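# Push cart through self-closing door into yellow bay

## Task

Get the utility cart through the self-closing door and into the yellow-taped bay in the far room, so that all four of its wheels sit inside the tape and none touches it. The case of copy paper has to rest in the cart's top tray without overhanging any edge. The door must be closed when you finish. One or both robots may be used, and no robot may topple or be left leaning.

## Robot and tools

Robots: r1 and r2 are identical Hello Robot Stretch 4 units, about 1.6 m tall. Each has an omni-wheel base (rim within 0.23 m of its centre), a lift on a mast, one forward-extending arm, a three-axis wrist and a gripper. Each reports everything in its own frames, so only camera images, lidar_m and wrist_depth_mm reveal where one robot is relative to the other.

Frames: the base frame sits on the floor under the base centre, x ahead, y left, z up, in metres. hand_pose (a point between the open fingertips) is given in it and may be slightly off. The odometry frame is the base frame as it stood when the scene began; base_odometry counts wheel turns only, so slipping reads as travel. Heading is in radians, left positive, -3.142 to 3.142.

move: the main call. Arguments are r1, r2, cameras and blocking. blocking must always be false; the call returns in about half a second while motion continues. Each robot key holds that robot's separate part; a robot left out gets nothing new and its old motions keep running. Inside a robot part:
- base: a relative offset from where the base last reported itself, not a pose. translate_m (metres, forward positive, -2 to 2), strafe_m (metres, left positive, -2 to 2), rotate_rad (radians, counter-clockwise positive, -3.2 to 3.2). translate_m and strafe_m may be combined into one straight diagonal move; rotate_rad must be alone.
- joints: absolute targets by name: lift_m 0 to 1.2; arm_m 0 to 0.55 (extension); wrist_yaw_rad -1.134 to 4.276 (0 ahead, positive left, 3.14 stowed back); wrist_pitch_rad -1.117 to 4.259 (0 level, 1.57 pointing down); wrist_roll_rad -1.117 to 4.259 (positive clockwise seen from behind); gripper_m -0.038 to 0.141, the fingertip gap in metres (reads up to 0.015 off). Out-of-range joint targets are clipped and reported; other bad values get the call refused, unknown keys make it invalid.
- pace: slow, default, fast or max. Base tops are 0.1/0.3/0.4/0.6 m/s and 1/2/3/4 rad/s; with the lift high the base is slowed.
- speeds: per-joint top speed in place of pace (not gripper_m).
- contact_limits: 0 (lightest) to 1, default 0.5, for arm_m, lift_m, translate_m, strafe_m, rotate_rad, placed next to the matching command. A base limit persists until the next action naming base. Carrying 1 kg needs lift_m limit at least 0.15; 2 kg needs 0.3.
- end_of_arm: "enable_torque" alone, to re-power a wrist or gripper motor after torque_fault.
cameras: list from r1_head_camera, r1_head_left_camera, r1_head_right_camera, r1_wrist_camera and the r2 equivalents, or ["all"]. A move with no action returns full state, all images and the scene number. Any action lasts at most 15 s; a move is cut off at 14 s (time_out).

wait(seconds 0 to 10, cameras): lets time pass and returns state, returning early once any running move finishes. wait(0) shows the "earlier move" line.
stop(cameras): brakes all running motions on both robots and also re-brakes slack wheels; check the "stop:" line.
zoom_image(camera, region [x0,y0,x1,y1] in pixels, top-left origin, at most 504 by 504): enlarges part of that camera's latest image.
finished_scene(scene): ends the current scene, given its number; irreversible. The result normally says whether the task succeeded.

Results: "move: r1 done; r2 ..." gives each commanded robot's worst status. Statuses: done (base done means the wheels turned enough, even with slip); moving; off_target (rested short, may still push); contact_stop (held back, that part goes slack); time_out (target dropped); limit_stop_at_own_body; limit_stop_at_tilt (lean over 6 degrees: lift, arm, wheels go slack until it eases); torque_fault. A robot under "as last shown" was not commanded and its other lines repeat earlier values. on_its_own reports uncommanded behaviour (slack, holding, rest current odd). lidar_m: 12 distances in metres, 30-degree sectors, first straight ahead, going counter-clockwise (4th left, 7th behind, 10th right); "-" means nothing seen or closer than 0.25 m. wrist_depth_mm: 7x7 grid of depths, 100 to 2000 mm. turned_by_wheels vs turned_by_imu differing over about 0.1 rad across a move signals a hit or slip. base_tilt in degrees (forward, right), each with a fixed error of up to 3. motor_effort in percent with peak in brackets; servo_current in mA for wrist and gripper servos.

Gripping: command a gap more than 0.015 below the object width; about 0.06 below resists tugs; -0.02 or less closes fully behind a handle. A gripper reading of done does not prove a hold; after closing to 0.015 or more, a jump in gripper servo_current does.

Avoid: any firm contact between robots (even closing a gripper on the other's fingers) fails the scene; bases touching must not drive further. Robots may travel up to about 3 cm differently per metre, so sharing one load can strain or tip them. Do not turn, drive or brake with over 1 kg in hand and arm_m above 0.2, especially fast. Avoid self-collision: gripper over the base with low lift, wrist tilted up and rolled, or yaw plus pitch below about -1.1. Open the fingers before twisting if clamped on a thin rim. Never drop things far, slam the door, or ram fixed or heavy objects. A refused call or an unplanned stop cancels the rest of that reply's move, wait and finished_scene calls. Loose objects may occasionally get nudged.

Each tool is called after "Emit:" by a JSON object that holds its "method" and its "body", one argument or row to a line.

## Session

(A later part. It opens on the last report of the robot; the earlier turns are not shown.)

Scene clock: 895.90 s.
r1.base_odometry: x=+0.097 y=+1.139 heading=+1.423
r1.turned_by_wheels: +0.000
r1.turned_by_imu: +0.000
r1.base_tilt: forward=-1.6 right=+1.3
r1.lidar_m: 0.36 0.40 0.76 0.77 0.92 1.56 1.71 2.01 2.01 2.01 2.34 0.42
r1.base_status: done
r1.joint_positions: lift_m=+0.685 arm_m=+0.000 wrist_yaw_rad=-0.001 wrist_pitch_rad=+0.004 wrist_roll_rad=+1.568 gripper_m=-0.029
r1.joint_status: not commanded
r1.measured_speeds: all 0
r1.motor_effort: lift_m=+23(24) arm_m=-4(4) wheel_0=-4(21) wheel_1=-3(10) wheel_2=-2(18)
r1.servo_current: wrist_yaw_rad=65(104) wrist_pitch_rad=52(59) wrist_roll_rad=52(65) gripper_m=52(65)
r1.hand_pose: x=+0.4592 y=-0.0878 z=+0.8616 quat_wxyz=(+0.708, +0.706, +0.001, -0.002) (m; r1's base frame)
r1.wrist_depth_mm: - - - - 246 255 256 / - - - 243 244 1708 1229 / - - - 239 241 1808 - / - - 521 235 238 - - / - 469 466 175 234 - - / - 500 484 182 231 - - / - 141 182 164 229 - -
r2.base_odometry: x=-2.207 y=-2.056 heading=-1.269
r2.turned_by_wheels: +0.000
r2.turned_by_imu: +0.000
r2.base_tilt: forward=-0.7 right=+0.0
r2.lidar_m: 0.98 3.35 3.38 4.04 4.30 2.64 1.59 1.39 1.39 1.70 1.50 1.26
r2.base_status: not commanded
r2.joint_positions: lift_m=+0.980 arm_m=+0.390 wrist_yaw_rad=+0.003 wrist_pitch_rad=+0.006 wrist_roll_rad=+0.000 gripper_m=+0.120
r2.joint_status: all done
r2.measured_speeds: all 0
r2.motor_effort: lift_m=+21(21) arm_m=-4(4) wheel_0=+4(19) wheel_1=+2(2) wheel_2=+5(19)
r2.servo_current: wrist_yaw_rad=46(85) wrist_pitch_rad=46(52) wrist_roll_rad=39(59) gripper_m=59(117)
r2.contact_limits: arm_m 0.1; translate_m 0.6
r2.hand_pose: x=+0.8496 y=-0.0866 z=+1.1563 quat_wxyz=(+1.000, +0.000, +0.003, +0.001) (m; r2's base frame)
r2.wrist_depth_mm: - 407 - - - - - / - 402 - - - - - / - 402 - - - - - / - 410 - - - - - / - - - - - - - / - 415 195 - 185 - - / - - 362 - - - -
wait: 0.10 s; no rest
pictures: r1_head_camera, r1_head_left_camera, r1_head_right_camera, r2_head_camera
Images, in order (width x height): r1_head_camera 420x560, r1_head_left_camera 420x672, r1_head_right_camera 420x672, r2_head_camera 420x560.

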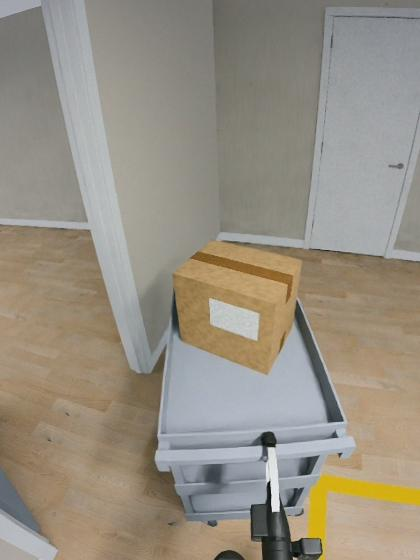

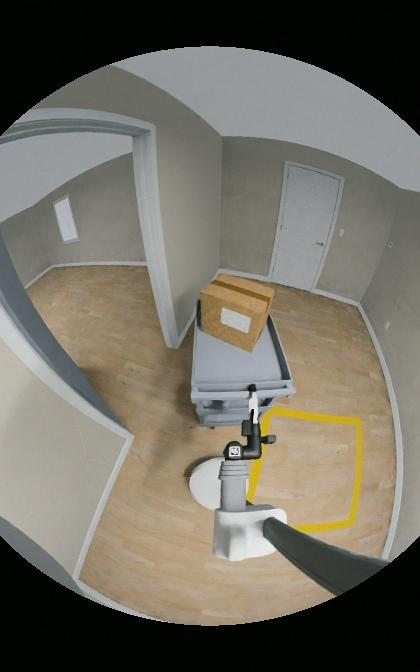

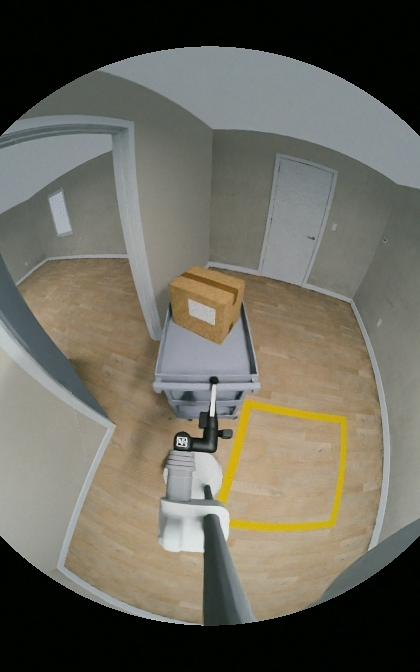

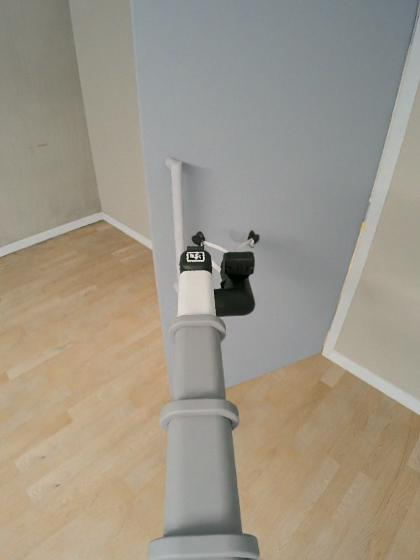

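Emit:
{"method": "move", "body": {
  "blocking": false,
  "r1": {"base":{"translate_m":-0.6,"strafe_m":-0.42},"pace":"default","contact_limits":{"strafe_m":0.4}},
  "r2": {"joints":{"arm_m":0.1}}
}}

Emit:
{"method": "wait", "body": {
  "seconds": 2
}}

Emit:
{"method": "wait", "body": {
  "seconds": 3
}}

Emit:
{"method": "wait", "body": {
  "seconds": 0.1,
  "cameras": ["r1_head_left_camera","r1_head_right_camera","r1_head_camera","r2_head_camera"]
}}

Scene clock: 909.27 s.
move: r1 moving; r2 moving
r1.base_odometry: x=+0.112 y=+1.108 heading=+1.424
r1.turned_by_wheels: +0.001
r1.turned_by_imu: +0.001
r1.base_tilt: forward=-1.6 right=+1.3
r1.lidar_m: 0.39 0.39 0.81 0.80 0.92 1.61 1.67 1.99 2.00 1.99 2.29 0.45
r1.base_status: translate_m moving; strafe_m moving
r1.joint_positions: lift_m=+0.685 arm_m=+0.000 wrist_yaw_rad=+0.004 wrist_pitch_rad=+0.004 wrist_roll_rad=+1.568 gripper_m=-0.029
r1.joint_status: not commanded
r1.measured_speeds: translate_m=-0.111 strafe_m=-0.077 rotate_rad=-0.005 lift_m=+0.000 arm_m=+0.000 wrist_yaw_rad=+0.020 wrist_pitch_rad=+0.000 wrist_roll_rad=+0.000
r1.motor_effort: lift_m=+23(24) arm_m=-4(4) wheel_0=+6(7) wheel_1=-11(11) wheel_2=+14(15)
r1.servo_current: wrist_yaw_rad=59(65) wrist_pitch_rad=39(59) wrist_roll_rad=59(59) gripper_m=52(59)
r1.contact_limits: strafe_m 0.4
r1.hand_pose: x=+0.4597 y=-0.0862 z=+0.8616 quat_wxyz=(+0.708, +0.706, +0.003, +0.000) (m; r1's base frame)
r1.wrist_depth_mm: - - - 234 234 243 258 / - - - 233 234 1708 1205 / - - 634 232 234 - - / - 535 484 172 234 - - / - 480 477 233 233 - - / - 521 504 179 233 - - / - 141 178 163 231 - -
r2.base_odometry: x=-2.207 y=-2.056 heading=-1.269
r2.turned_by_wheels: +0.000
r2.turned_by_imu: +0.001
r2.base_tilt: forward=-0.7 right=+0.1
r2.lidar_m: 1.82 3.36 3.36 4.02 4.29 2.62 1.58 1.38 1.38 1.69 1.52 1.52
r2.base_status: not commanded
r2.joint_positions: lift_m=+0.980 arm_m=+0.339 wrist_yaw_rad=+0.003 wrist_pitch_rad=+0.006 wrist_roll_rad=+0.000 gripper_m=+0.120
r2.joint_status: arm_m moving
r2.measured_speeds: translate_m=+0.000 strafe_m=+0.000 rotate_rad=+0.000 lift_m=+0.000 arm_m=-0.195 wrist_yaw_rad=+0.000 wrist_pitch_rad=+0.000 wrist_roll_rad=+0.000
r2.motor_effort: lift_m=+21(21) arm_m=-8(11) wheel_0=+5(5) wheel_1=+2(2) wheel_2=+6(6)
r2.servo_current: wrist_yaw_rad=33(52) wrist_pitch_rad=39(52) wrist_roll_rad=59(59) gripper_m=52(52)
r2.contact_limits: translate_m 0.6
r2.hand_pose: x=+0.7990 y=-0.0866 z=+1.1563 quat_wxyz=(+1.000, +0.000, +0.003, +0.001) (m; r2's base frame)
r2.wrist_depth_mm: - - - - - - - / - - - - - - - / - - - 1464 - - - / - - - - - - - / - - - - - - - / - - 201 - 186 - - / - - - - - - -
pictures: none

Scene clock: 910.77 s.
earlier move: r1 moving; r2 done
r1.base_odometry: x=+0.292 y=+0.748 heading=+1.424
r1.turned_by_wheels: +0.000
r1.turned_by_imu: +0.000
r1.base_tilt: forward=-1.6 right=+1.3
r1.lidar_m: 0.32 0.31 1.09 1.10 1.29 1.43 1.43 1.64 1.69 1.67 1.93 0.41
r1.base_status: translate_m moving; strafe_m moving
r1.joint_positions: lift_m=+0.685 arm_m=+0.000 wrist_yaw_rad=+0.006 wrist_pitch_rad=+0.004 wrist_roll_rad=+1.568 gripper_m=-0.029
r1.joint_status: not commanded
r1.measured_speeds: translate_m=-0.246 strafe_m=-0.172 rotate_rad=+0.000 lift_m=+0.000 arm_m=+0.000 wrist_yaw_rad=+0.000 wrist_pitch_rad=+0.000 wrist_roll_rad=+0.000
r1.motor_effort: lift_m=+24(24) arm_m=-4(4) wheel_0=+8(10) wheel_1=-4(11) wheel_2=+8(16)
r1.servo_current: wrist_yaw_rad=52(72) wrist_pitch_rad=46(59) wrist_roll_rad=46(72) gripper_m=59(59)
r1.contact_limits: strafe_m 0.4
r1.hand_pose: x=+0.4598 y=-0.0858 z=+0.8616 quat_wxyz=(+0.708, +0.706, +0.003, +0.001) (m; r1's base frame)
r1.wrist_depth_mm: - - - 255 - 1708 1205 / - - - - 310 314 319 / - - - - 286 1618 1205 / - - - 257 260 1756 - / - - - 242 246 788 - / - 484 439 183 231 - - / - 442 179 166 213 - -
r2.base_odometry: x=-2.207 y=-2.056 heading=-1.269
r2.turned_by_wheels: +0.000
r2.turned_by_imu: +0.000
r2.base_tilt: forward=-0.6 right=+0.1
r2.lidar_m: 1.84 3.35 3.37 4.00 4.31 2.61 1.56 1.38 1.38 1.66 1.52 1.52
r2.base_status: not commanded
r2.joint_positions: lift_m=+0.980 arm_m=+0.100 wrist_yaw_rad=+0.003 wrist_pitch_rad=+0.006 wrist_roll_rad=+0.000 gripper_m=+0.120
r2.joint_status: all done
r2.measured_speeds: all 0
r2.motor_effort: lift_m=+20(21) arm_m=-7(13) wheel_0=+4(5) wheel_1=+2(2) wheel_2=+6(6)
r2.servo_current: wrist_yaw_rad=39(59) wrist_pitch_rad=46(52) wrist_roll_rad=52(59) gripper_m=46(59)
r2.contact_limits: translate_m 0.6
r2.hand_pose: x=+0.5597 y=-0.0866 z=+1.1563 quat_wxyz=(+1.000, +0.000, +0.003, +0.001) (m; r2's base frame)
r2.wrist_depth_mm: - - - - - - - / - - - - - - - / - - - - - - - / - - - - - - - / - - - - - - - / - - 201 1863 186 - - / - - - - - - -
wait: 1.50 of 2 s (r2 has come to rest)
pictures: none

Scene clock: 912.60 s.
earlier move: r1 done
r1.base_odometry: x=+0.424 y=+0.484 heading=+1.424
r1.turned_by_wheels: +0.000
r1.turned_by_imu: -0.001
r1.base_tilt: forward=-1.6 right=+1.3
r1.lidar_m: 0.25 0.25 1.32 1.32 1.44 1.21 1.23 1.44 1.45 1.44 1.67 0.51
r1.base_status: done
r1.joint_positions: lift_m=+0.685 arm_m=+0.000 wrist_yaw_rad=+0.003 wrist_pitch_rad=+0.004 wrist_roll_rad=+1.568 gripper_m=-0.029
r1.joint_status: not commanded
r1.measured_speeds: all 0
r1.motor_effort: lift_m=+23(24) arm_m=-4(4) wheel_0=+5(10) wheel_1=+2(11) wheel_2=-2(16)
r1.servo_current: wrist_yaw_rad=33(72) wrist_pitch_rad=39(59) wrist_roll_rad=33(72) gripper_m=52(65)
r1.contact_limits: strafe_m 0.4
r1.hand_pose: x=+0.4596 y=-0.0866 z=+0.8616 quat_wxyz=(+0.708, +0.706, +0.003, +0.000) (m; r1's base frame)
r1.wrist_depth_mm: - - - - - 1756 1205 / - - - - - 1708 1229 / - - - 329 - 1661 1160 / - - - - 355 366 366 / - - - 263 262 1756 1281 / - - - 184 234 1661 - / - - 172 - 196 - -
r2.base_odometry: x=-2.207 y=-2.056 heading=-1.269
r2.turned_by_wheels: +0.000
r2.turned_by_imu: +0.000
r2.base_tilt: forward=-0.7 right=+0.1
r2.lidar_m: 1.82 3.36 3.38 4.05 4.31 2.63 1.57 1.38 1.39 1.71 1.52 1.50
r2.base_status: not commanded
r2.joint_positions: lift_m=+0.980 arm_m=+0.100 wrist_yaw_rad=+0.003 wrist_pitch_rad=+0.006 wrist_roll_rad=+0.000 gripper_m=+0.120
r2.joint_status: all done
r2.measured_speeds: all 0
r2.motor_effort: lift_m=+20(21) arm_m=-7(13) wheel_0=+4(5) wheel_1=+2(2) wheel_2=+6(6)
r2.servo_current: wrist_yaw_rad=39(59) wrist_pitch_rad=52(52) wrist_roll_rad=39(59) gripper_m=46(59)
r2.contact_limits: translate_m 0.6
r2.hand_pose: x=+0.5597 y=-0.0866 z=+1.1563 quat_wxyz=(+1.000, +0.000, +0.003, +0.001) (m; r2's base frame)
r2.wrist_depth_mm: - - - - - - - / - - - - - - - / - - - - - - - / - - - - - - - / - - - - - - - / - - 201 1863 186 - - / - - - - - - -
wait: 1.83 of 3 s (r1 has come to rest)
pictures: none

Scene clock: 912.70 s.
r1.base_odometry: x=+0.424 y=+0.484 heading=+1.424
r1.turned_by_wheels: +0.000
r1.turned_by_imu: +0.000
r1.base_tilt: forward=-1.6 right=+1.3
r1.lidar_m: 0.25 0.25 1.31 1.32 1.44 1.23 1.23 1.44 1.44 1.45 1.69 0.51
r1.base_status: done
r1.joint_positions: lift_m=+0.685 arm_m=+0.000 wrist_yaw_rad=+0.003 wrist_pitch_rad=+0.004 wrist_roll_rad=+1.568 gripper_m=-0.029
r1.joint_status: not commanded
r1.measured_speeds: all 0
r1.motor_effort: lift_m=+23(24) arm_m=-4(4) wheel_0=+5(10) wheel_1=+2(11) wheel_2=-2(16)
r1.servo_current: wrist_yaw_rad=46(72) wrist_pitch_rad=39(59) wrist_roll_rad=52(72) gripper_m=59(65)
r1.contact_limits: strafe_m 0.4
r1.hand_pose: x=+0.4596 y=-0.0866 z=+0.8616 quat_wxyz=(+0.708, +0.706, +0.003, +0.000) (m; r1's base frame)
r1.wrist_depth_mm: - - - - - 1756 1205 / - - - - - 1808 1229 / - - - 329 - 1618 1182 / - - - - 349 368 368 / - - - 262 262 1756 1308 / - - - 184 235 1618 - / - - 172 - 197 - -
r2.base_odometry: x=-2.207 y=-2.056 heading=-1.269
r2.turned_by_wheels: +0.000
r2.turned_by_imu: +0.000
r2.base_tilt: forward=-0.7 right=+0.1
r2.lidar_m: 1.82 3.36 3.38 4.01 4.30 2.61 1.58 1.37 1.39 1.67 1.51 1.51
r2.base_status: not commanded
r2.joint_positions: lift_m=+0.980 arm_m=+0.100 wrist_yaw_rad=+0.003 wrist_pitch_rad=+0.006 wrist_roll_rad=+0.000 gripper_m=+0.120
r2.joint_status: all done
r2.measured_speeds: all 0
r2.motor_effort: lift_m=+20(21) arm_m=-7(13) wheel_0=+5(5) wheel_1=+2(2) wheel_2=+6(6)
r2.servo_current: wrist_yaw_rad=52(59) wrist_pitch_rad=46(52) wrist_roll_rad=39(59) gripper_m=46(59)
r2.contact_limits: translate_m 0.6
r2.hand_pose: x=+0.5597 y=-0.0866 z=+1.1563 quat_wxyz=(+1.000, +0.000, +0.003, +0.001) (m; r2's base frame)
r2.wrist_depth_mm: - - - - - - - / - - - - - - - / - - - - - - - / - - - - - - - / - - - - - - - / - - 201 1863 185 - - / - - - - - - -
wait: 0.10 s; no rest
pictures: r1_head_camera, r1_head_left_camera, r1_head_right_camera, r2_head_camera
Images, in order (width x height): r1_head_camera 420x560, r1_head_left_camera 420x672, r1_head_right_camera 420x672, r2_head_camera 420x560.

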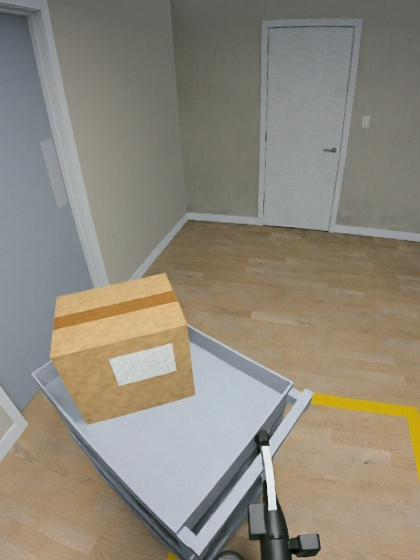

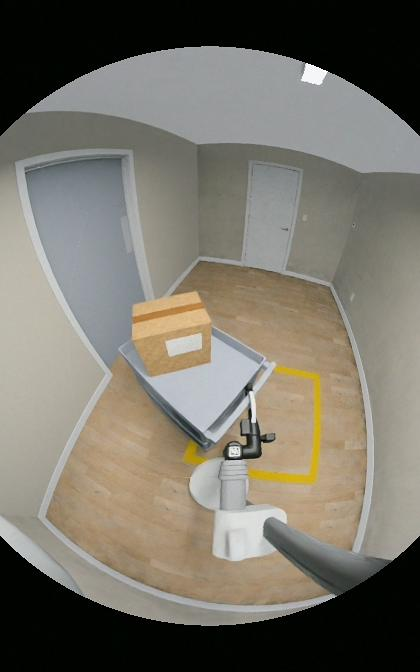

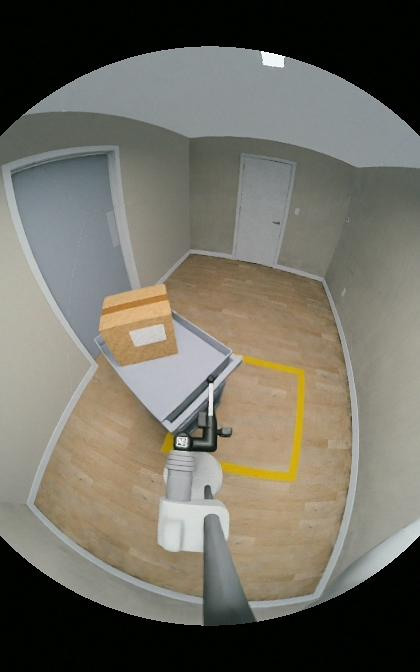

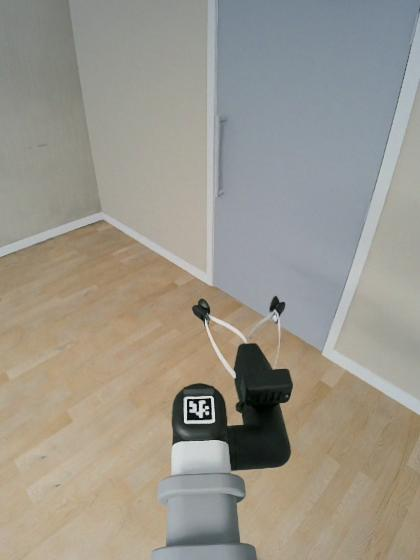

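Emit:
{"method": "move", "body": {
  "blocking": false,
  "r1": {"base":{"translate_m":0.03,"strafe_m":-0.35},"pace":"default","contact_limits":{"strafe_m":0.4}}
}}

Emit:
{"method": "wait", "body": {
  "seconds": 3
}}

Emit:
{"method": "move", "body": {
  "blocking": false,
  "r1": {"base":{"rotate_rad":0.75},"pace":"slow"}
}}

Emit:
{"method": "wait", "body": {
  "seconds": 3
}}

Emit:
{"method": "wait", "body": {
  "seconds": 0.1,
  "cameras": ["r1_head_left_camera","r1_head_right_camera","r1_head_camera"]
}}

Scene clock: 978.57 s.
move: r1 moving
r1.base_odometry: x=+0.459 y=+0.482 heading=+1.425
r1.turned_by_wheels: +0.002
r1.turned_by_imu: +0.002
r1.base_tilt: forward=-1.6 right=+1.2
r1.lidar_m: 0.25 0.25 1.35 1.35 1.48 1.24 1.25 1.44 1.42 1.42 1.63 0.54
r1.base_status: translate_m moving; strafe_m moving
r1.joint_positions: lift_m=+0.685 arm_m=+0.000 wrist_yaw_rad=+0.010 wrist_pitch_rad=+0.004 wrist_roll_rad=+1.568 gripper_m=-0.029
r1.joint_status: not commanded
r1.measured_speeds: translate_m=+0.009 strafe_m=-0.135 rotate_rad=+0.007 lift_m=+0.000 arm_m=+0.000 wrist_yaw_rad=+0.012 wrist_pitch_rad=+0.000 wrist_roll_rad=+0.000
r1.motor_effort: lift_m=+23(24) arm_m=-4(4) wheel_0=+16(18) wheel_1=-6(7) wheel_2=+3(5)
r1.servo_current: wrist_yaw_rad=78(78) wrist_pitch_rad=46(52) wrist_roll_rad=59(59) gripper_m=52(59)
r1.contact_limits: strafe_m 0.4
r1.hand_pose: x=+0.4602 y=-0.0846 z=+0.8616 quat_wxyz=(+0.708, +0.706, +0.005, +0.002) (m; r1's base frame)
r1.wrist_depth_mm: - - - - - 1708 1229 / - - - - - 1756 1229 / - - - 325 - 1756 1205 / - - - - 351 364 366 / - - - 263 272 1756 1308 / - - - 185 236 1618 - / - - 172 - 177 - -
r2: as last shown
r2.lidar_m: 1.84 3.35 3.37 4.06 4.28 2.62 1.58 1.38 1.38 1.67 1.50 1.53
r2.motor_effort: lift_m=+21(21) arm_m=-7(7) wheel_0=+5(5) wheel_1=+2(2) wheel_2=+6(6)
r2.servo_current: wrist_yaw_rad=52(59) wrist_pitch_rad=46(52) wrist_roll_rad=46(52) gripper_m=52(59)
r2.contact_limits: translate_m 0.6
r2.wrist_depth_mm: - - - - - - - / - - - - - - - / - - - - - - - / - - - - - - - / - - - - - - - / - - 200 1863 185 - - / - - - - - - -
pictures: none

Scene clock: 980.57 s.
earlier move: r1 contact_stop
r1.base_odometry: x=+0.748 y=+0.439 heading=+1.646
r1.turned_by_wheels: +0.221
r1.turned_by_imu: +0.229
r1.base_tilt: forward=-1.6 right=+1.3
r1.lidar_m: 0.25 0.25 1.61 1.69 1.39 1.31 1.36 1.20 1.16 1.16 1.55 0.51
r1.base_status: translate_m contact_stop (by the wheels' count: -0.013 of +0.030); strafe_m contact_stop (by the wheels' count: -0.324 of -0.350)
r1.joint_positions: lift_m=+0.685 arm_m=+0.000 wrist_yaw_rad=-0.002 wrist_pitch_rad=+0.005 wrist_roll_rad=+1.568 gripper_m=-0.029
r1.joint_status: not commanded
r1.measured_speeds: all 0
r1.on_its_own: the wheels are slack since a contact_stop
r1.motor_effort: lift_m=+23(24) arm_m=-4(6) wheel_0=+0(28) wheel_1=+0(8) wheel_2=+0(6)
r1.servo_current: wrist_yaw_rad=65(156) wrist_pitch_rad=39(59) wrist_roll_rad=52(65) gripper_m=52(59)
r1.contact_limits: strafe_m 0.4
r1.hand_pose: x=+0.4592 y=-0.0879 z=+0.8615 quat_wxyz=(+0.708, +0.706, +0.001, -0.002) (m; r1's base frame)
r1.wrist_depth_mm: - - - - - 1708 1205 / - - - - - 1618 1205 / - - - 329 - 1708 1205 / - - - - 353 362 366 / - - - 260 259 1756 1308 / - - 205 183 231 1576 - / - - 173 - 193 - -
r2.base_odometry: x=-2.207 y=-2.056 heading=-1.269
r2.turned_by_wheels: +0.000
r2.turned_by_imu: +0.000
r2.base_tilt: forward=-0.7 right=+0.1
r2.lidar_m: 1.84 3.36 3.36 4.05 4.28 2.64 1.56 1.37 1.37 1.68 1.49 1.52
r2.base_status: not commanded
r2.joint_positions: lift_m=+0.980 arm_m=+0.100 wrist_yaw_rad=+0.003 wrist_pitch_rad=+0.006 wrist_roll_rad=+0.000 gripper_m=+0.120
r2.joint_status: not commanded
r2.measured_speeds: all 0
r2.motor_effort: lift_m=+20(21) arm_m=-7(7) wheel_0=+4(5) wheel_1=+2(2) wheel_2=+6(6)
r2.servo_current: wrist_yaw_rad=39(65) wrist_pitch_rad=46(52) wrist_roll_rad=39(59) gripper_m=52(59)
r2.contact_limits: translate_m 0.6
r2.hand_pose: x=+0.5597 y=-0.0866 z=+1.1563 quat_wxyz=(+1.000, +0.000, +0.003, +0.001) (m; r2's base frame)
r2.wrist_depth_mm: - - - - - - - / - - - - - - - / - - - - - - - / - - - - - - - / - - - - - - - / - - 201 1863 186 - - / - - - - - - -
wait: 2.00 of 3 s (r1 has come to rest)
pictures: none

not run: a stop that you did not command came earlier in this reply.

not run: a stop that you did not command came earlier in this reply.

not run: a stop that you did not command came earlier in this reply.

Emit:
{"method": "move", "body": {
  "blocking": false,
  "r1": {"base":{"rotate_rad":0.5},"pace":"slow","contact_limits":{"rotate_rad":0.7}}
}}

Emit:
{"method": "wait", "body": {
  "seconds": 2.5
}}

Emit:
{"method": "wait", "body": {
  "seconds": 0.1,
  "cameras": ["r1_head_left_camera","r1_head_right_camera","r1_head_camera"]
}}

Scene clock: 986.00 s.
move: r1 moving
r1.base_odometry: x=+0.748 y=+0.439 heading=+1.770
r1.turned_by_wheels: +0.124
r1.turned_by_imu: +0.123
r1.base_tilt: forward=-1.6 right=+1.3
r1.lidar_m: 0.25 0.25 1.62 1.72 1.33 1.30 1.40 1.16 1.14 1.22 1.77 0.49
r1.base_status: rotate_rad moving
r1.joint_positions: lift_m=+0.685 arm_m=+0.000 wrist_yaw_rad=-0.010 wrist_pitch_rad=+0.005 wrist_roll_rad=+1.568 gripper_m=-0.029
r1.joint_status: not commanded
r1.measured_speeds: translate_m=+0.000 strafe_m=+0.000 rotate_rad=+0.486 lift_m=+0.000 arm_m=+0.000 wrist_yaw_rad=-0.005 wrist_pitch_rad=+0.000 wrist_roll_rad=+0.000
r1.motor_effort: lift_m=+23(24) arm_m=-4(4) wheel_0=-16(16) wheel_1=-5(8) wheel_2=-11(12)
r1.servo_current: wrist_yaw_rad=78(85) wrist_pitch_rad=46(52) wrist_roll_rad=52(52) gripper_m=52(59)
r1.contact_limits: rotate_rad 0.7
r1.hand_pose: x=+0.4584 y=-0.0904 z=+0.8615 quat_wxyz=(+0.708, +0.706, -0.002, -0.005) (m; r1's base frame)
r1.wrist_depth_mm: - - - - - 1708 1205 / - - - - - 1708 1229 / - - - - - 1537 1098 / - - - - 355 1576 1229 / - - - 257 250 1756 1308 / - - 185 - 180 1756 - / - 143 180 - 198 - -
r2: as last shown
r2.base_tilt: forward=-0.7 right=+0.0
r2.lidar_m: 1.82 3.36 3.35 4.01 4.27 2.64 1.57 1.37 1.39 1.68 1.51 1.54
r2.servo_current: wrist_yaw_rad=39(59) wrist_pitch_rad=46(46) wrist_roll_rad=46(59) gripper_m=52(59)
r2.contact_limits: translate_m 0.6
r2.wrist_depth_mm: - - - - - - - / - - - - - - - / - - - - - - - / - - - - - - - / - - - - - - - / - - 201 1808 185 - - / - - - - - - -
pictures: none

Scene clock: 987.20 s.
earlier move: r1 done
r1.base_odometry: x=+0.748 y=+0.439 heading=+2.146
r1.turned_by_wheels: +0.376
r1.turned_by_imu: +0.377
r1.base_tilt: forward=-1.6 right=+1.3
r1.lidar_m: 0.36 0.36 1.65 1.40 1.31 1.35 1.22 1.13 1.14 1.52 3.37 0.45
r1.base_status: done
r1.joint_positions: lift_m=+0.685 arm_m=+0.000 wrist_yaw_rad=+0.003 wrist_pitch_rad=+0.005 wrist_roll_rad=+1.568 gripper_m=-0.029
r1.joint_status: not commanded
r1.measured_speeds: all 0
r1.motor_effort: lift_m=+23(24) arm_m=-4(4) wheel_0=-3(20) wheel_1=-4(8) wheel_2=+0(13)
r1.servo_current: wrist_yaw_rad=46(85) wrist_pitch_rad=52(52) wrist_roll_rad=52(72) gripper_m=59(59)
r1.contact_limits: rotate_rad 0.7
r1.hand_pose: x=+0.4596 y=-0.0866 z=+0.8615 quat_wxyz=(+0.708, +0.706, +0.003, -0.001) (m; r1's base frame)
r1.wrist_depth_mm: - - - - 270 1499 1078 / - - - 255 258 1499 1160 / - - - 248 250 1756 - / 1863 - 661 241 243 - - / 1661 477 480 179 237 - - / 1618 462 455 183 231 - - / - 142 182 164 222 - -
r2.base_odometry: x=-2.207 y=-2.056 heading=-1.269
r2.turned_by_wheels: +0.000
r2.turned_by_imu: +0.000
r2.base_tilt: forward=-0.6 right=+0.1
r2.lidar_m: 1.82 3.37 3.37 4.01 4.29 2.61 1.59 1.39 1.39 1.68 1.52 1.53
r2.base_status: not commanded
r2.joint_positions: lift_m=+0.980 arm_m=+0.100 wrist_yaw_rad=+0.003 wrist_pitch_rad=+0.006 wrist_roll_rad=+0.000 gripper_m=+0.120
r2.joint_status: not commanded
r2.measured_speeds: all 0
r2.motor_effort: lift_m=+20(21) arm_m=-7(7) wheel_0=+4(5) wheel_1=+2(2) wheel_2=+6(6)
r2.servo_current: wrist_yaw_rad=46(59) wrist_pitch_rad=46(52) wrist_roll_rad=46(59) gripper_m=52(59)
r2.contact_limits: translate_m 0.6
r2.hand_pose: x=+0.5597 y=-0.0866 z=+1.1563 quat_wxyz=(+1.000, +0.000, +0.003, +0.001) (m; r2's base frame)
r2.wrist_depth_mm: - - - - - - - / - - - - - - - / - - - - - - - / - - - - - - - / - - - - - - - / - - 201 1708 185 - - / - - - - - - -
wait: 1.20 of 2.5 s (r1 has come to rest)
pictures: none

Scene clock: 987.30 s.
r1.base_odometry: x=+0.748 y=+0.439 heading=+2.146
r1.turned_by_wheels: +0.000
r1.turned_by_imu: +0.000
r1.base_tilt: forward=-1.6 right=+1.2
r1.lidar_m: 0.36 0.35 1.67 1.42 1.30 1.35 1.24 1.12 1.18 1.50 3.37 0.44
r1.base_status: done
r1.joint_positions: lift_m=+0.685 arm_m=+0.000 wrist_yaw_rad=+0.003 wrist_pitch_rad=+0.005 wrist_roll_rad=+1.568 gripper_m=-0.029
r1.joint_status: not commanded
r1.measured_speeds: all 0
r1.motor_effort: lift_m=+23(24) arm_m=-4(4) wheel_0=-3(20) wheel_1=-4(8) wheel_2=+0(13)
r1.servo_current: wrist_yaw_rad=46(85) wrist_pitch_rad=39(52) wrist_roll_rad=52(72) gripper_m=52(59)
r1.contact_limits: rotate_rad 0.7
r1.hand_pose: x=+0.4596 y=-0.0866 z=+0.8615 quat_wxyz=(+0.708, +0.706, +0.003, -0.001) (m; r1's base frame)
r1.wrist_depth_mm: - - - - 270 1464 1078 / - - - 256 258 1537 1205 / - - - 248 250 1756 - / 1863 - 661 239 242 - - / 1756 477 473 179 237 - - / 1576 466 455 182 230 - - / - 141 183 164 223 - -
r2.base_odometry: x=-2.207 y=-2.056 heading=-1.269
r2.turned_by_wheels: +0.000
r2.turned_by_imu: +0.000
r2.base_tilt: forward=-0.7 right=+0.0
r2.lidar_m: 1.83 3.36 3.38 4.03 4.31 2.61 1.56 1.38 1.38 1.66 1.51 1.52
r2.base_status: not commanded
r2.joint_positions: lift_m=+0.980 arm_m=+0.100 wrist_yaw_rad=+0.003 wrist_pitch_rad=+0.006 wrist_roll_rad=+0.000 gripper_m=+0.120
r2.joint_status: not commanded
r2.measured_speeds: all 0
r2.motor_effort: lift_m=+20(21) arm_m=-7(7) wheel_0=+5(5) wheel_1=+2(2) wheel_2=+6(6)
r2.servo_current: wrist_yaw_rad=52(59) wrist_pitch_rad=46(52) wrist_roll_rad=33(59) gripper_m=52(59)
r2.contact_limits: translate_m 0.6
r2.hand_pose: x=+0.5597 y=-0.0866 z=+1.1563 quat_wxyz=(+1.000, +0.000, +0.003, +0.001) (m; r2's base frame)
r2.wrist_depth_mm: - - - - - - - / - - - - - - - / - - - - - - - / - - - - - - - / - - - - - - - / - - 201 1983 186 - - / - - - - - - -
wait: 0.10 s; no rest
pictures: r1_head_camera, r1_head_left_camera, r1_head_right_camera
Images, in order (width x height): r1_head_camera 420x560, r1_head_left_camera 420x672, r1_head_right_camera 420x672.

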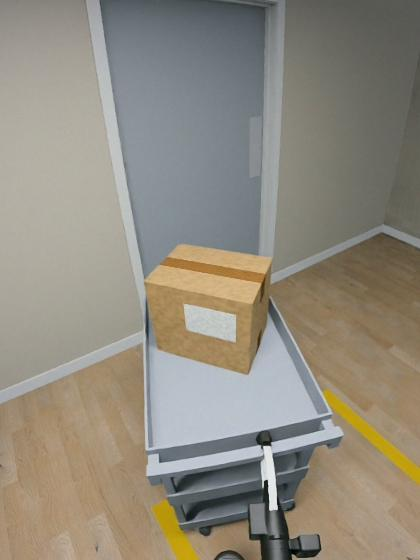

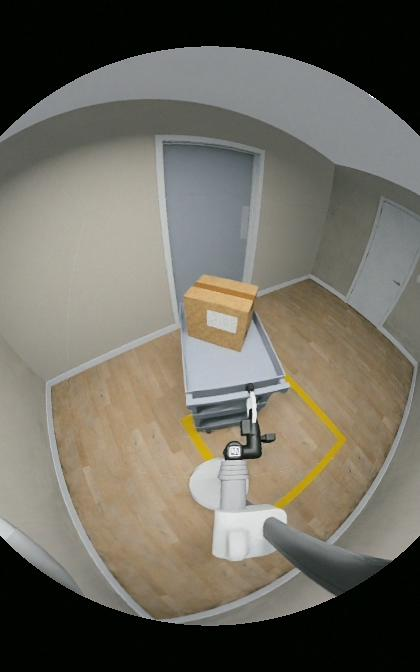

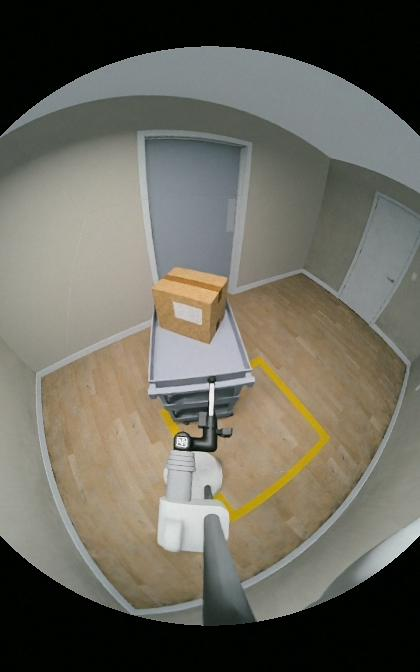

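Emit:
{"method": "move", "body": {
  "blocking": false,
  "r1": {"base":{"translate_m":-0.74},"pace":"default","contact_limits":{"translate_m":0.4}}
}}

Emit:
{"method": "wait", "body": {
  "seconds": 4
}}

Emit:
{"method": "move", "body": {
  "blocking": false,
  "r1": {"base":{"strafe_m":0.4},"pace":"default","contact_limits":{"strafe_m":0.4}}
}}

Emit:
{"method": "wait", "body": {
  "seconds": 3
}}

Emit:
{"method": "wait", "body": {
  "seconds": 0.1,
  "cameras": ["r1_head_left_camera","r1_head_right_camera","r1_head_camera"]
}}

Scene clock: 1001.60 s.
move: r1 moving
r1.base_odometry: x=+0.765 y=+0.413 heading=+2.146
r1.turned_by_wheels: +0.000
r1.turned_by_imu: +0.000
r1.base_tilt: forward=-1.6 right=+1.3
r1.lidar_m: 0.35 0.36 1.70 1.39 1.28 1.34 1.19 1.11 1.14 1.48 3.36 0.44
r1.base_status: translate_m moving
r1.joint_positions: lift_m=+0.685 arm_m=+0.000 wrist_yaw_rad=+0.003 wrist_pitch_rad=+0.005 wrist_roll_rad=+1.568 gripper_m=-0.029
r1.joint_status: not commanded
r1.measured_speeds: translate_m=-0.122 strafe_m=+0.002 rotate_rad=+0.003 lift_m=+0.000 arm_m=+0.000 wrist_yaw_rad=+0.000 wrist_pitch_rad=+0.000 wrist_roll_rad=+0.000
r1.motor_effort: lift_m=+23(24) arm_m=-4(4) wheel_0=-4(8) wheel_1=-6(7) wheel_2=+12(13)
r1.servo_current: wrist_yaw_rad=59(72) wrist_pitch_rad=52(52) wrist_roll_rad=52(59) gripper_m=52(59)
r1.contact_limits: translate_m 0.4
r1.hand_pose: x=+0.4596 y=-0.0866 z=+0.8615 quat_wxyz=(+0.708, +0.706, +0.003, -0.001) (m; r1's base frame)
r1.wrist_depth_mm: - - - - 266 1464 1078 / - - - 252 256 1499 1138 / - - - 247 249 1708 - / 1983 - 634 241 242 - - / 1756 466 462 178 236 - - / 1537 473 462 183 231 - - / - 141 182 147 224 - -
r2: as last shown
r2.base_tilt: forward=-0.7 right=+0.1
r2.lidar_m: 1.84 3.35 3.36 4.01 4.30 2.63 1.55 1.39 1.41 1.70 1.51 1.51
r2.servo_current: wrist_yaw_rad=39(59) wrist_pitch_rad=39(46) wrist_roll_rad=52(52) gripper_m=46(59)
r2.contact_limits: translate_m 0.6
r2.wrist_depth_mm: - - - - - - - / - - - - - - - / - - - - - - - / - - - - - - - / - - - - - - - / - - 201 1808 185 - - / - - - - - - -
pictures: none

Scene clock: 1005.07 s.
earlier move: r1 done
r1.base_odometry: x=+1.150 y=-0.182 heading=+2.145
r1.turned_by_wheels: +0.000
r1.turned_by_imu: +0.001
r1.base_tilt: forward=-1.6 right=+1.3
r1.lidar_m: 0.39 0.40 1.40 0.96 0.87 0.85 0.57 0.51 0.56 0.74 1.70 0.42
r1.base_status: done
r1.joint_positions: lift_m=+0.685 arm_m=+0.000 wrist_yaw_rad=+0.003 wrist_pitch_rad=+0.005 wrist_roll_rad=+1.568 gripper_m=-0.029
r1.joint_status: not commanded
r1.measured_speeds: all 0
r1.motor_effort: lift_m=+23(24) arm_m=-4(4) wheel_0=-1(8) wheel_1=-1(7) wheel_2=-2(15)
r1.servo_current: wrist_yaw_rad=52(72) wrist_pitch_rad=46(59) wrist_roll_rad=59(72) gripper_m=52(65)
r1.contact_limits: translate_m 0.4
r1.hand_pose: x=+0.4596 y=-0.0866 z=+0.8615 quat_wxyz=(+0.708, +0.706, +0.003, -0.001) (m; r1's base frame)
r1.wrist_depth_mm: - - - 227 227 235 244 / - - - - 229 1661 1205 / - - 615 169 230 - - / - 530 484 169 230 - - / - 477 469 170 232 - - / - - 504 182 230 - - / - - 178 163 232 - -
r2.base_odometry: x=-2.207 y=-2.056 heading=-1.269
r2.turned_by_wheels: +0.000
r2.turned_by_imu: +0.000
r2.base_tilt: forward=-0.7 right=+0.1
r2.lidar_m: 1.86 3.35 3.38 4.03 4.31 2.63 1.59 1.38 1.39 1.69 1.51 1.52
r2.base_status: not commanded
r2.joint_positions: lift_m=+0.980 arm_m=+0.100 wrist_yaw_rad=+0.003 wrist_pitch_rad=+0.006 wrist_roll_rad=+0.000 gripper_m=+0.120
r2.joint_status: not commanded
r2.measured_speeds: all 0
r2.motor_effort: lift_m=+20(21) arm_m=-7(7) wheel_0=+4(5) wheel_1=+2(2) wheel_2=+6(6)
r2.servo_current: wrist_yaw_rad=52(65) wrist_pitch_rad=46(52) wrist_roll_rad=46(59) gripper_m=46(59)
r2.contact_limits: translate_m 0.6
r2.hand_pose: x=+0.5597 y=-0.0866 z=+1.1563 quat_wxyz=(+1.000, +0.000, +0.003, +0.001) (m; r2's base frame)
r2.wrist_depth_mm: - - - - - - - / - - - - - - - / - - - - - - - / - - - - - - - / - - - - - - - / - - 201 1808 186 - - / - - - - - - -
wait: 3.47 of 4 s (r1 has come to rest)
pictures: none

Scene clock: 1005.57 s.
move: r1 moving
r1.base_odometry: x=+1.120 y=-0.202 heading=+2.144
r1.turned_by_wheels: -0.001
r1.turned_by_imu: -0.001
r1.base_tilt: forward=-1.6 right=+1.3
r1.lidar_m: 0.38 0.41 1.36 0.93 0.85 0.87 0.61 0.55 0.57 0.74 1.73 0.43
r1.base_status: strafe_m moving
r1.joint_positions: lift_m=+0.685 arm_m=+0.000 wrist_yaw_rad=-0.006 wrist_pitch_rad=+0.005 wrist_roll_rad=+1.568 gripper_m=-0.029
r1.joint_status: not commanded
r1.measured_speeds: translate_m=+0.000 strafe_m=+0.141 rotate_rad=-0.004 lift_m=+0.000 arm_m=-0.001 wrist_yaw_rad=-0.029 wrist_pitch_rad=+0.000 wrist_roll_rad=+0.000
r1.motor_effort: lift_m=+24(24) arm_m=-3(4) wheel_0=-16(16) wheel_1=+8(8) wheel_2=-3(5)
r1.servo_current: wrist_yaw_rad=46(65) wrist_pitch_rad=39(52) wrist_roll_rad=52(65) gripper_m=59(59)
r1.contact_limits: strafe_m 0.4
r1.hand_pose: x=+0.4587 y=-0.0893 z=+0.8615 quat_wxyz=(+0.708, +0.706, -0.001, -0.004) (m; r1's base frame)
r1.wrist_depth_mm: - - - - 235 243 242 / - - - - 234 1708 1229 / - - - 232 234 820 - / - 549 504 231 234 - - / - 473 466 232 233 - - / - - 196 182 182 - - / - - 178 162 230 - -
r2: as last shown
r2.lidar_m: 1.81 3.36 3.38 4.03 4.30 2.62 1.56 1.37 1.36 1.71 1.50 1.51
r2.motor_effort: lift_m=+20(21) arm_m=-7(7) wheel_0=+5(5) wheel_1=+2(2) wheel_2=+6(6)
r2.servo_current: wrist_yaw_rad=46(59) wrist_pitch_rad=46(52) wrist_roll_rad=46(59) gripper_m=46(52)
r2.contact_limits: translate_m 0.6
r2.wrist_depth_mm: - - - - - - - / - - - - - - - / - - - - - - - / - - - - - - - / - - - - - - - / - - 200 1863 185 - - / - - - - - - -
pictures: none

Scene clock: 1007.73 s.
earlier move: r1 done
r1.base_odometry: x=+0.815 y=-0.399 heading=+2.145
r1.turned_by_wheels: +0.001
r1.turned_by_imu: +0.002
r1.base_tilt: forward=-1.6 right=+1.3
r1.lidar_m: 0.44 2.00 0.90 0.59 0.56 0.58 0.73 0.73 0.79 1.05 2.39 0.35
r1.base_status: done
r1.joint_positions: lift_m=+0.685 arm_m=+0.000 wrist_yaw_rad=-0.005 wrist_pitch_rad=+0.005 wrist_roll_rad=+1.568 gripper_m=-0.029
r1.joint_status: not commanded
r1.measured_speeds: all 0
r1.motor_effort: lift_m=+24(24) arm_m=-3(4) wheel_0=-4(16) wheel_1=-1(10) wheel_2=-3(6)
r1.servo_current: wrist_yaw_rad=52(72) wrist_pitch_rad=46(52) wrist_roll_rad=52(72) gripper_m=59(59)
r1.contact_limits: strafe_m 0.4
r1.hand_pose: x=+0.4589 y=-0.0888 z=+0.8615 quat_wxyz=(+0.708, +0.706, +0.000, -0.003) (m; r1's base frame)
r1.wrist_depth_mm: - 421 418 - 152 153 - / - 392 394 104 165 167 - / - 462 462 112 180 - - / - - 609 - 198 - - / - - - - 220 1756 - / - - 184 162 181 1618 - / - 135 157 139 162 - 1308
r2.base_odometry: x=-2.207 y=-2.056 heading=-1.269
r2.turned_by_wheels: +0.000
r2.turned_by_imu: +0.000
r2.base_tilt: forward=-0.7 right=+0.1
r2.lidar_m: 1.86 3.35 3.36 4.03 4.29 2.61 1.57 1.37 1.39 1.68 1.51 1.50
r2.base_status: not commanded
r2.joint_positions: lift_m=+0.980 arm_m=+0.100 wrist_yaw_rad=+0.003 wrist_pitch_rad=+0.006 wrist_roll_rad=+0.000 gripper_m=+0.120
r2.joint_status: not commanded
r2.measured_speeds: all 0
r2.motor_effort: lift_m=+21(21) arm_m=-7(7) wheel_0=+4(5) wheel_1=+2(2) wheel_2=+6(6)
r2.servo_current: wrist_yaw_rad=33(65) wrist_pitch_rad=52(52) wrist_roll_rad=46(72) gripper_m=52(59)
r2.contact_limits: translate_m 0.6
r2.hand_pose: x=+0.5597 y=-0.0866 z=+1.1563 quat_wxyz=(+1.000, +0.000, +0.003, +0.001) (m; r2's base frame)
r2.wrist_depth_mm: - - - - - - - / - - - - - - - / - - - - - - - / - - - - - - - / - - - - - - - / - - 201 1863 186 - - / - - - - - - -
wait: 2.17 of 3 s (r1 has come to rest)
pictures: none

Scene clock: 1007.83 s.
r1.base_odometry: x=+0.815 y=-0.399 heading=+2.145
r1.turned_by_wheels: +0.000
r1.turned_by_imu: +0.000
r1.base_tilt: forward=-1.6 right=+1.3
r1.lidar_m: 0.44 2.01 0.90 0.60 0.56 0.61 0.79 0.75 0.78 1.01 2.37 0.35
r1.base_status: done
r1.joint_positions: lift_m=+0.685 arm_m=+0.000 wrist_yaw_rad=-0.005 wrist_pitch_rad=+0.005 wrist_roll_rad=+1.568 gripper_m=-0.029
r1.joint_status: not commanded
r1.measured_speeds: all 0
r1.motor_effort: lift_m=+23(24) arm_m=-3(4) wheel_0=-4(16) wheel_1=+0(10) wheel_2=-3(6)
r1.servo_current: wrist_yaw_rad=59(72) wrist_pitch_rad=46(52) wrist_roll_rad=59(72) gripper_m=59(59)
r1.contact_limits: strafe_m 0.4
r1.hand_pose: x=+0.4589 y=-0.0888 z=+0.8615 quat_wxyz=(+0.708, +0.706, +0.000, -0.003) (m; r1's base frame)
r1.wrist_depth_mm: - 418 421 - 152 153 - / - 392 392 104 165 166 - / - 459 466 112 180 - - / - - 615 - 198 - - / - - - - 219 1708 - / - - 185 161 181 1708 - / - 135 158 139 162 - 1308
r2.base_odometry: x=-2.207 y=-2.056 heading=-1.269
r2.turned_by_wheels: +0.000
r2.turned_by_imu: +0.000
r2.base_tilt: forward=-0.7 right=+0.1
r2.lidar_m: 1.84 3.36 3.36 4.05 4.29 2.63 1.57 1.38 1.40 1.68 1.50 1.53
r2.base_status: not commanded
r2.joint_positions: lift_m=+0.980 arm_m=+0.100 wrist_yaw_rad=+0.003 wrist_pitch_rad=+0.006 wrist_roll_rad=+0.000 gripper_m=+0.120
r2.joint_status: not commanded
r2.measured_speeds: all 0
r2.motor_effort: lift_m=+20(21) arm_m=-7(7) wheel_0=+4(5) wheel_1=+2(2) wheel_2=+6(6)
r2.servo_current: wrist_yaw_rad=52(65) wrist_pitch_rad=46(52) wrist_roll_rad=52(72) gripper_m=52(59)
r2.contact_limits: translate_m 0.6
r2.hand_pose: x=+0.5597 y=-0.0866 z=+1.1563 quat_wxyz=(+1.000, +0.000, +0.003, +0.001) (m; r2's base frame)
r2.wrist_depth_mm: - - - - - - - / - - - - - - - / - - - - - - - / - - - - - - - / - - - - - - - / - - 200 1863 185 - - / - - - - - - -
wait: 0.10 s; no rest
pictures: r1_head_camera, r1_head_left_camera, r1_head_right_camera
Images, in order (width x height): r1_head_camera 420x560, r1_head_left_camera 420x672, r1_head_right_camera 420x672.

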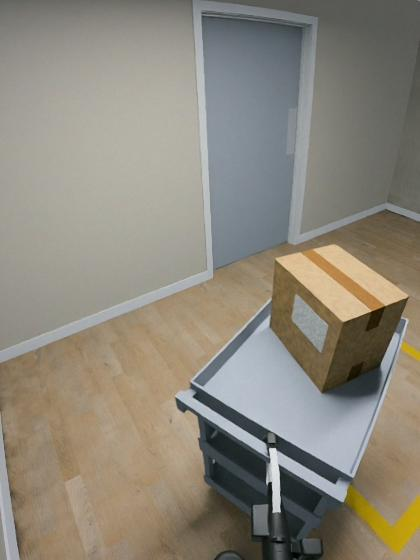

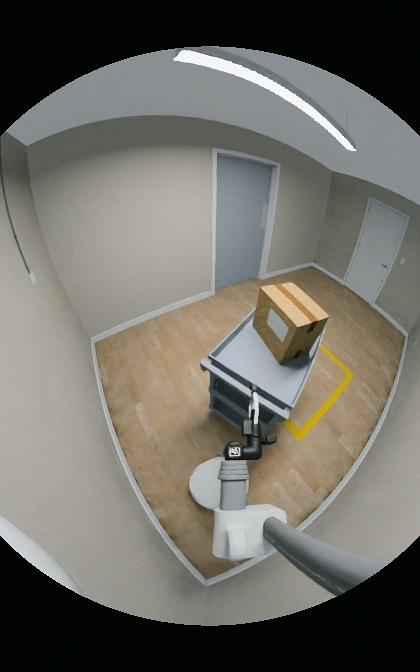

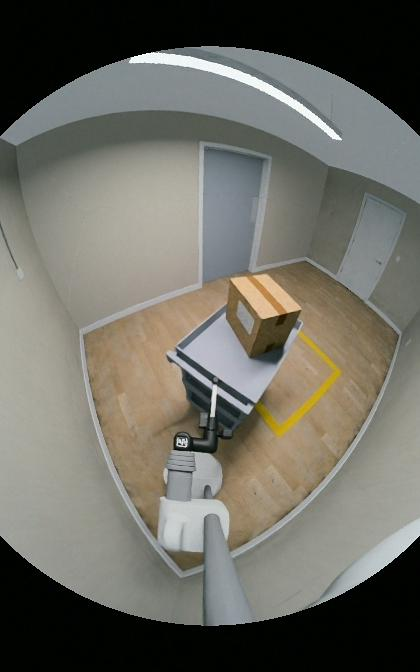

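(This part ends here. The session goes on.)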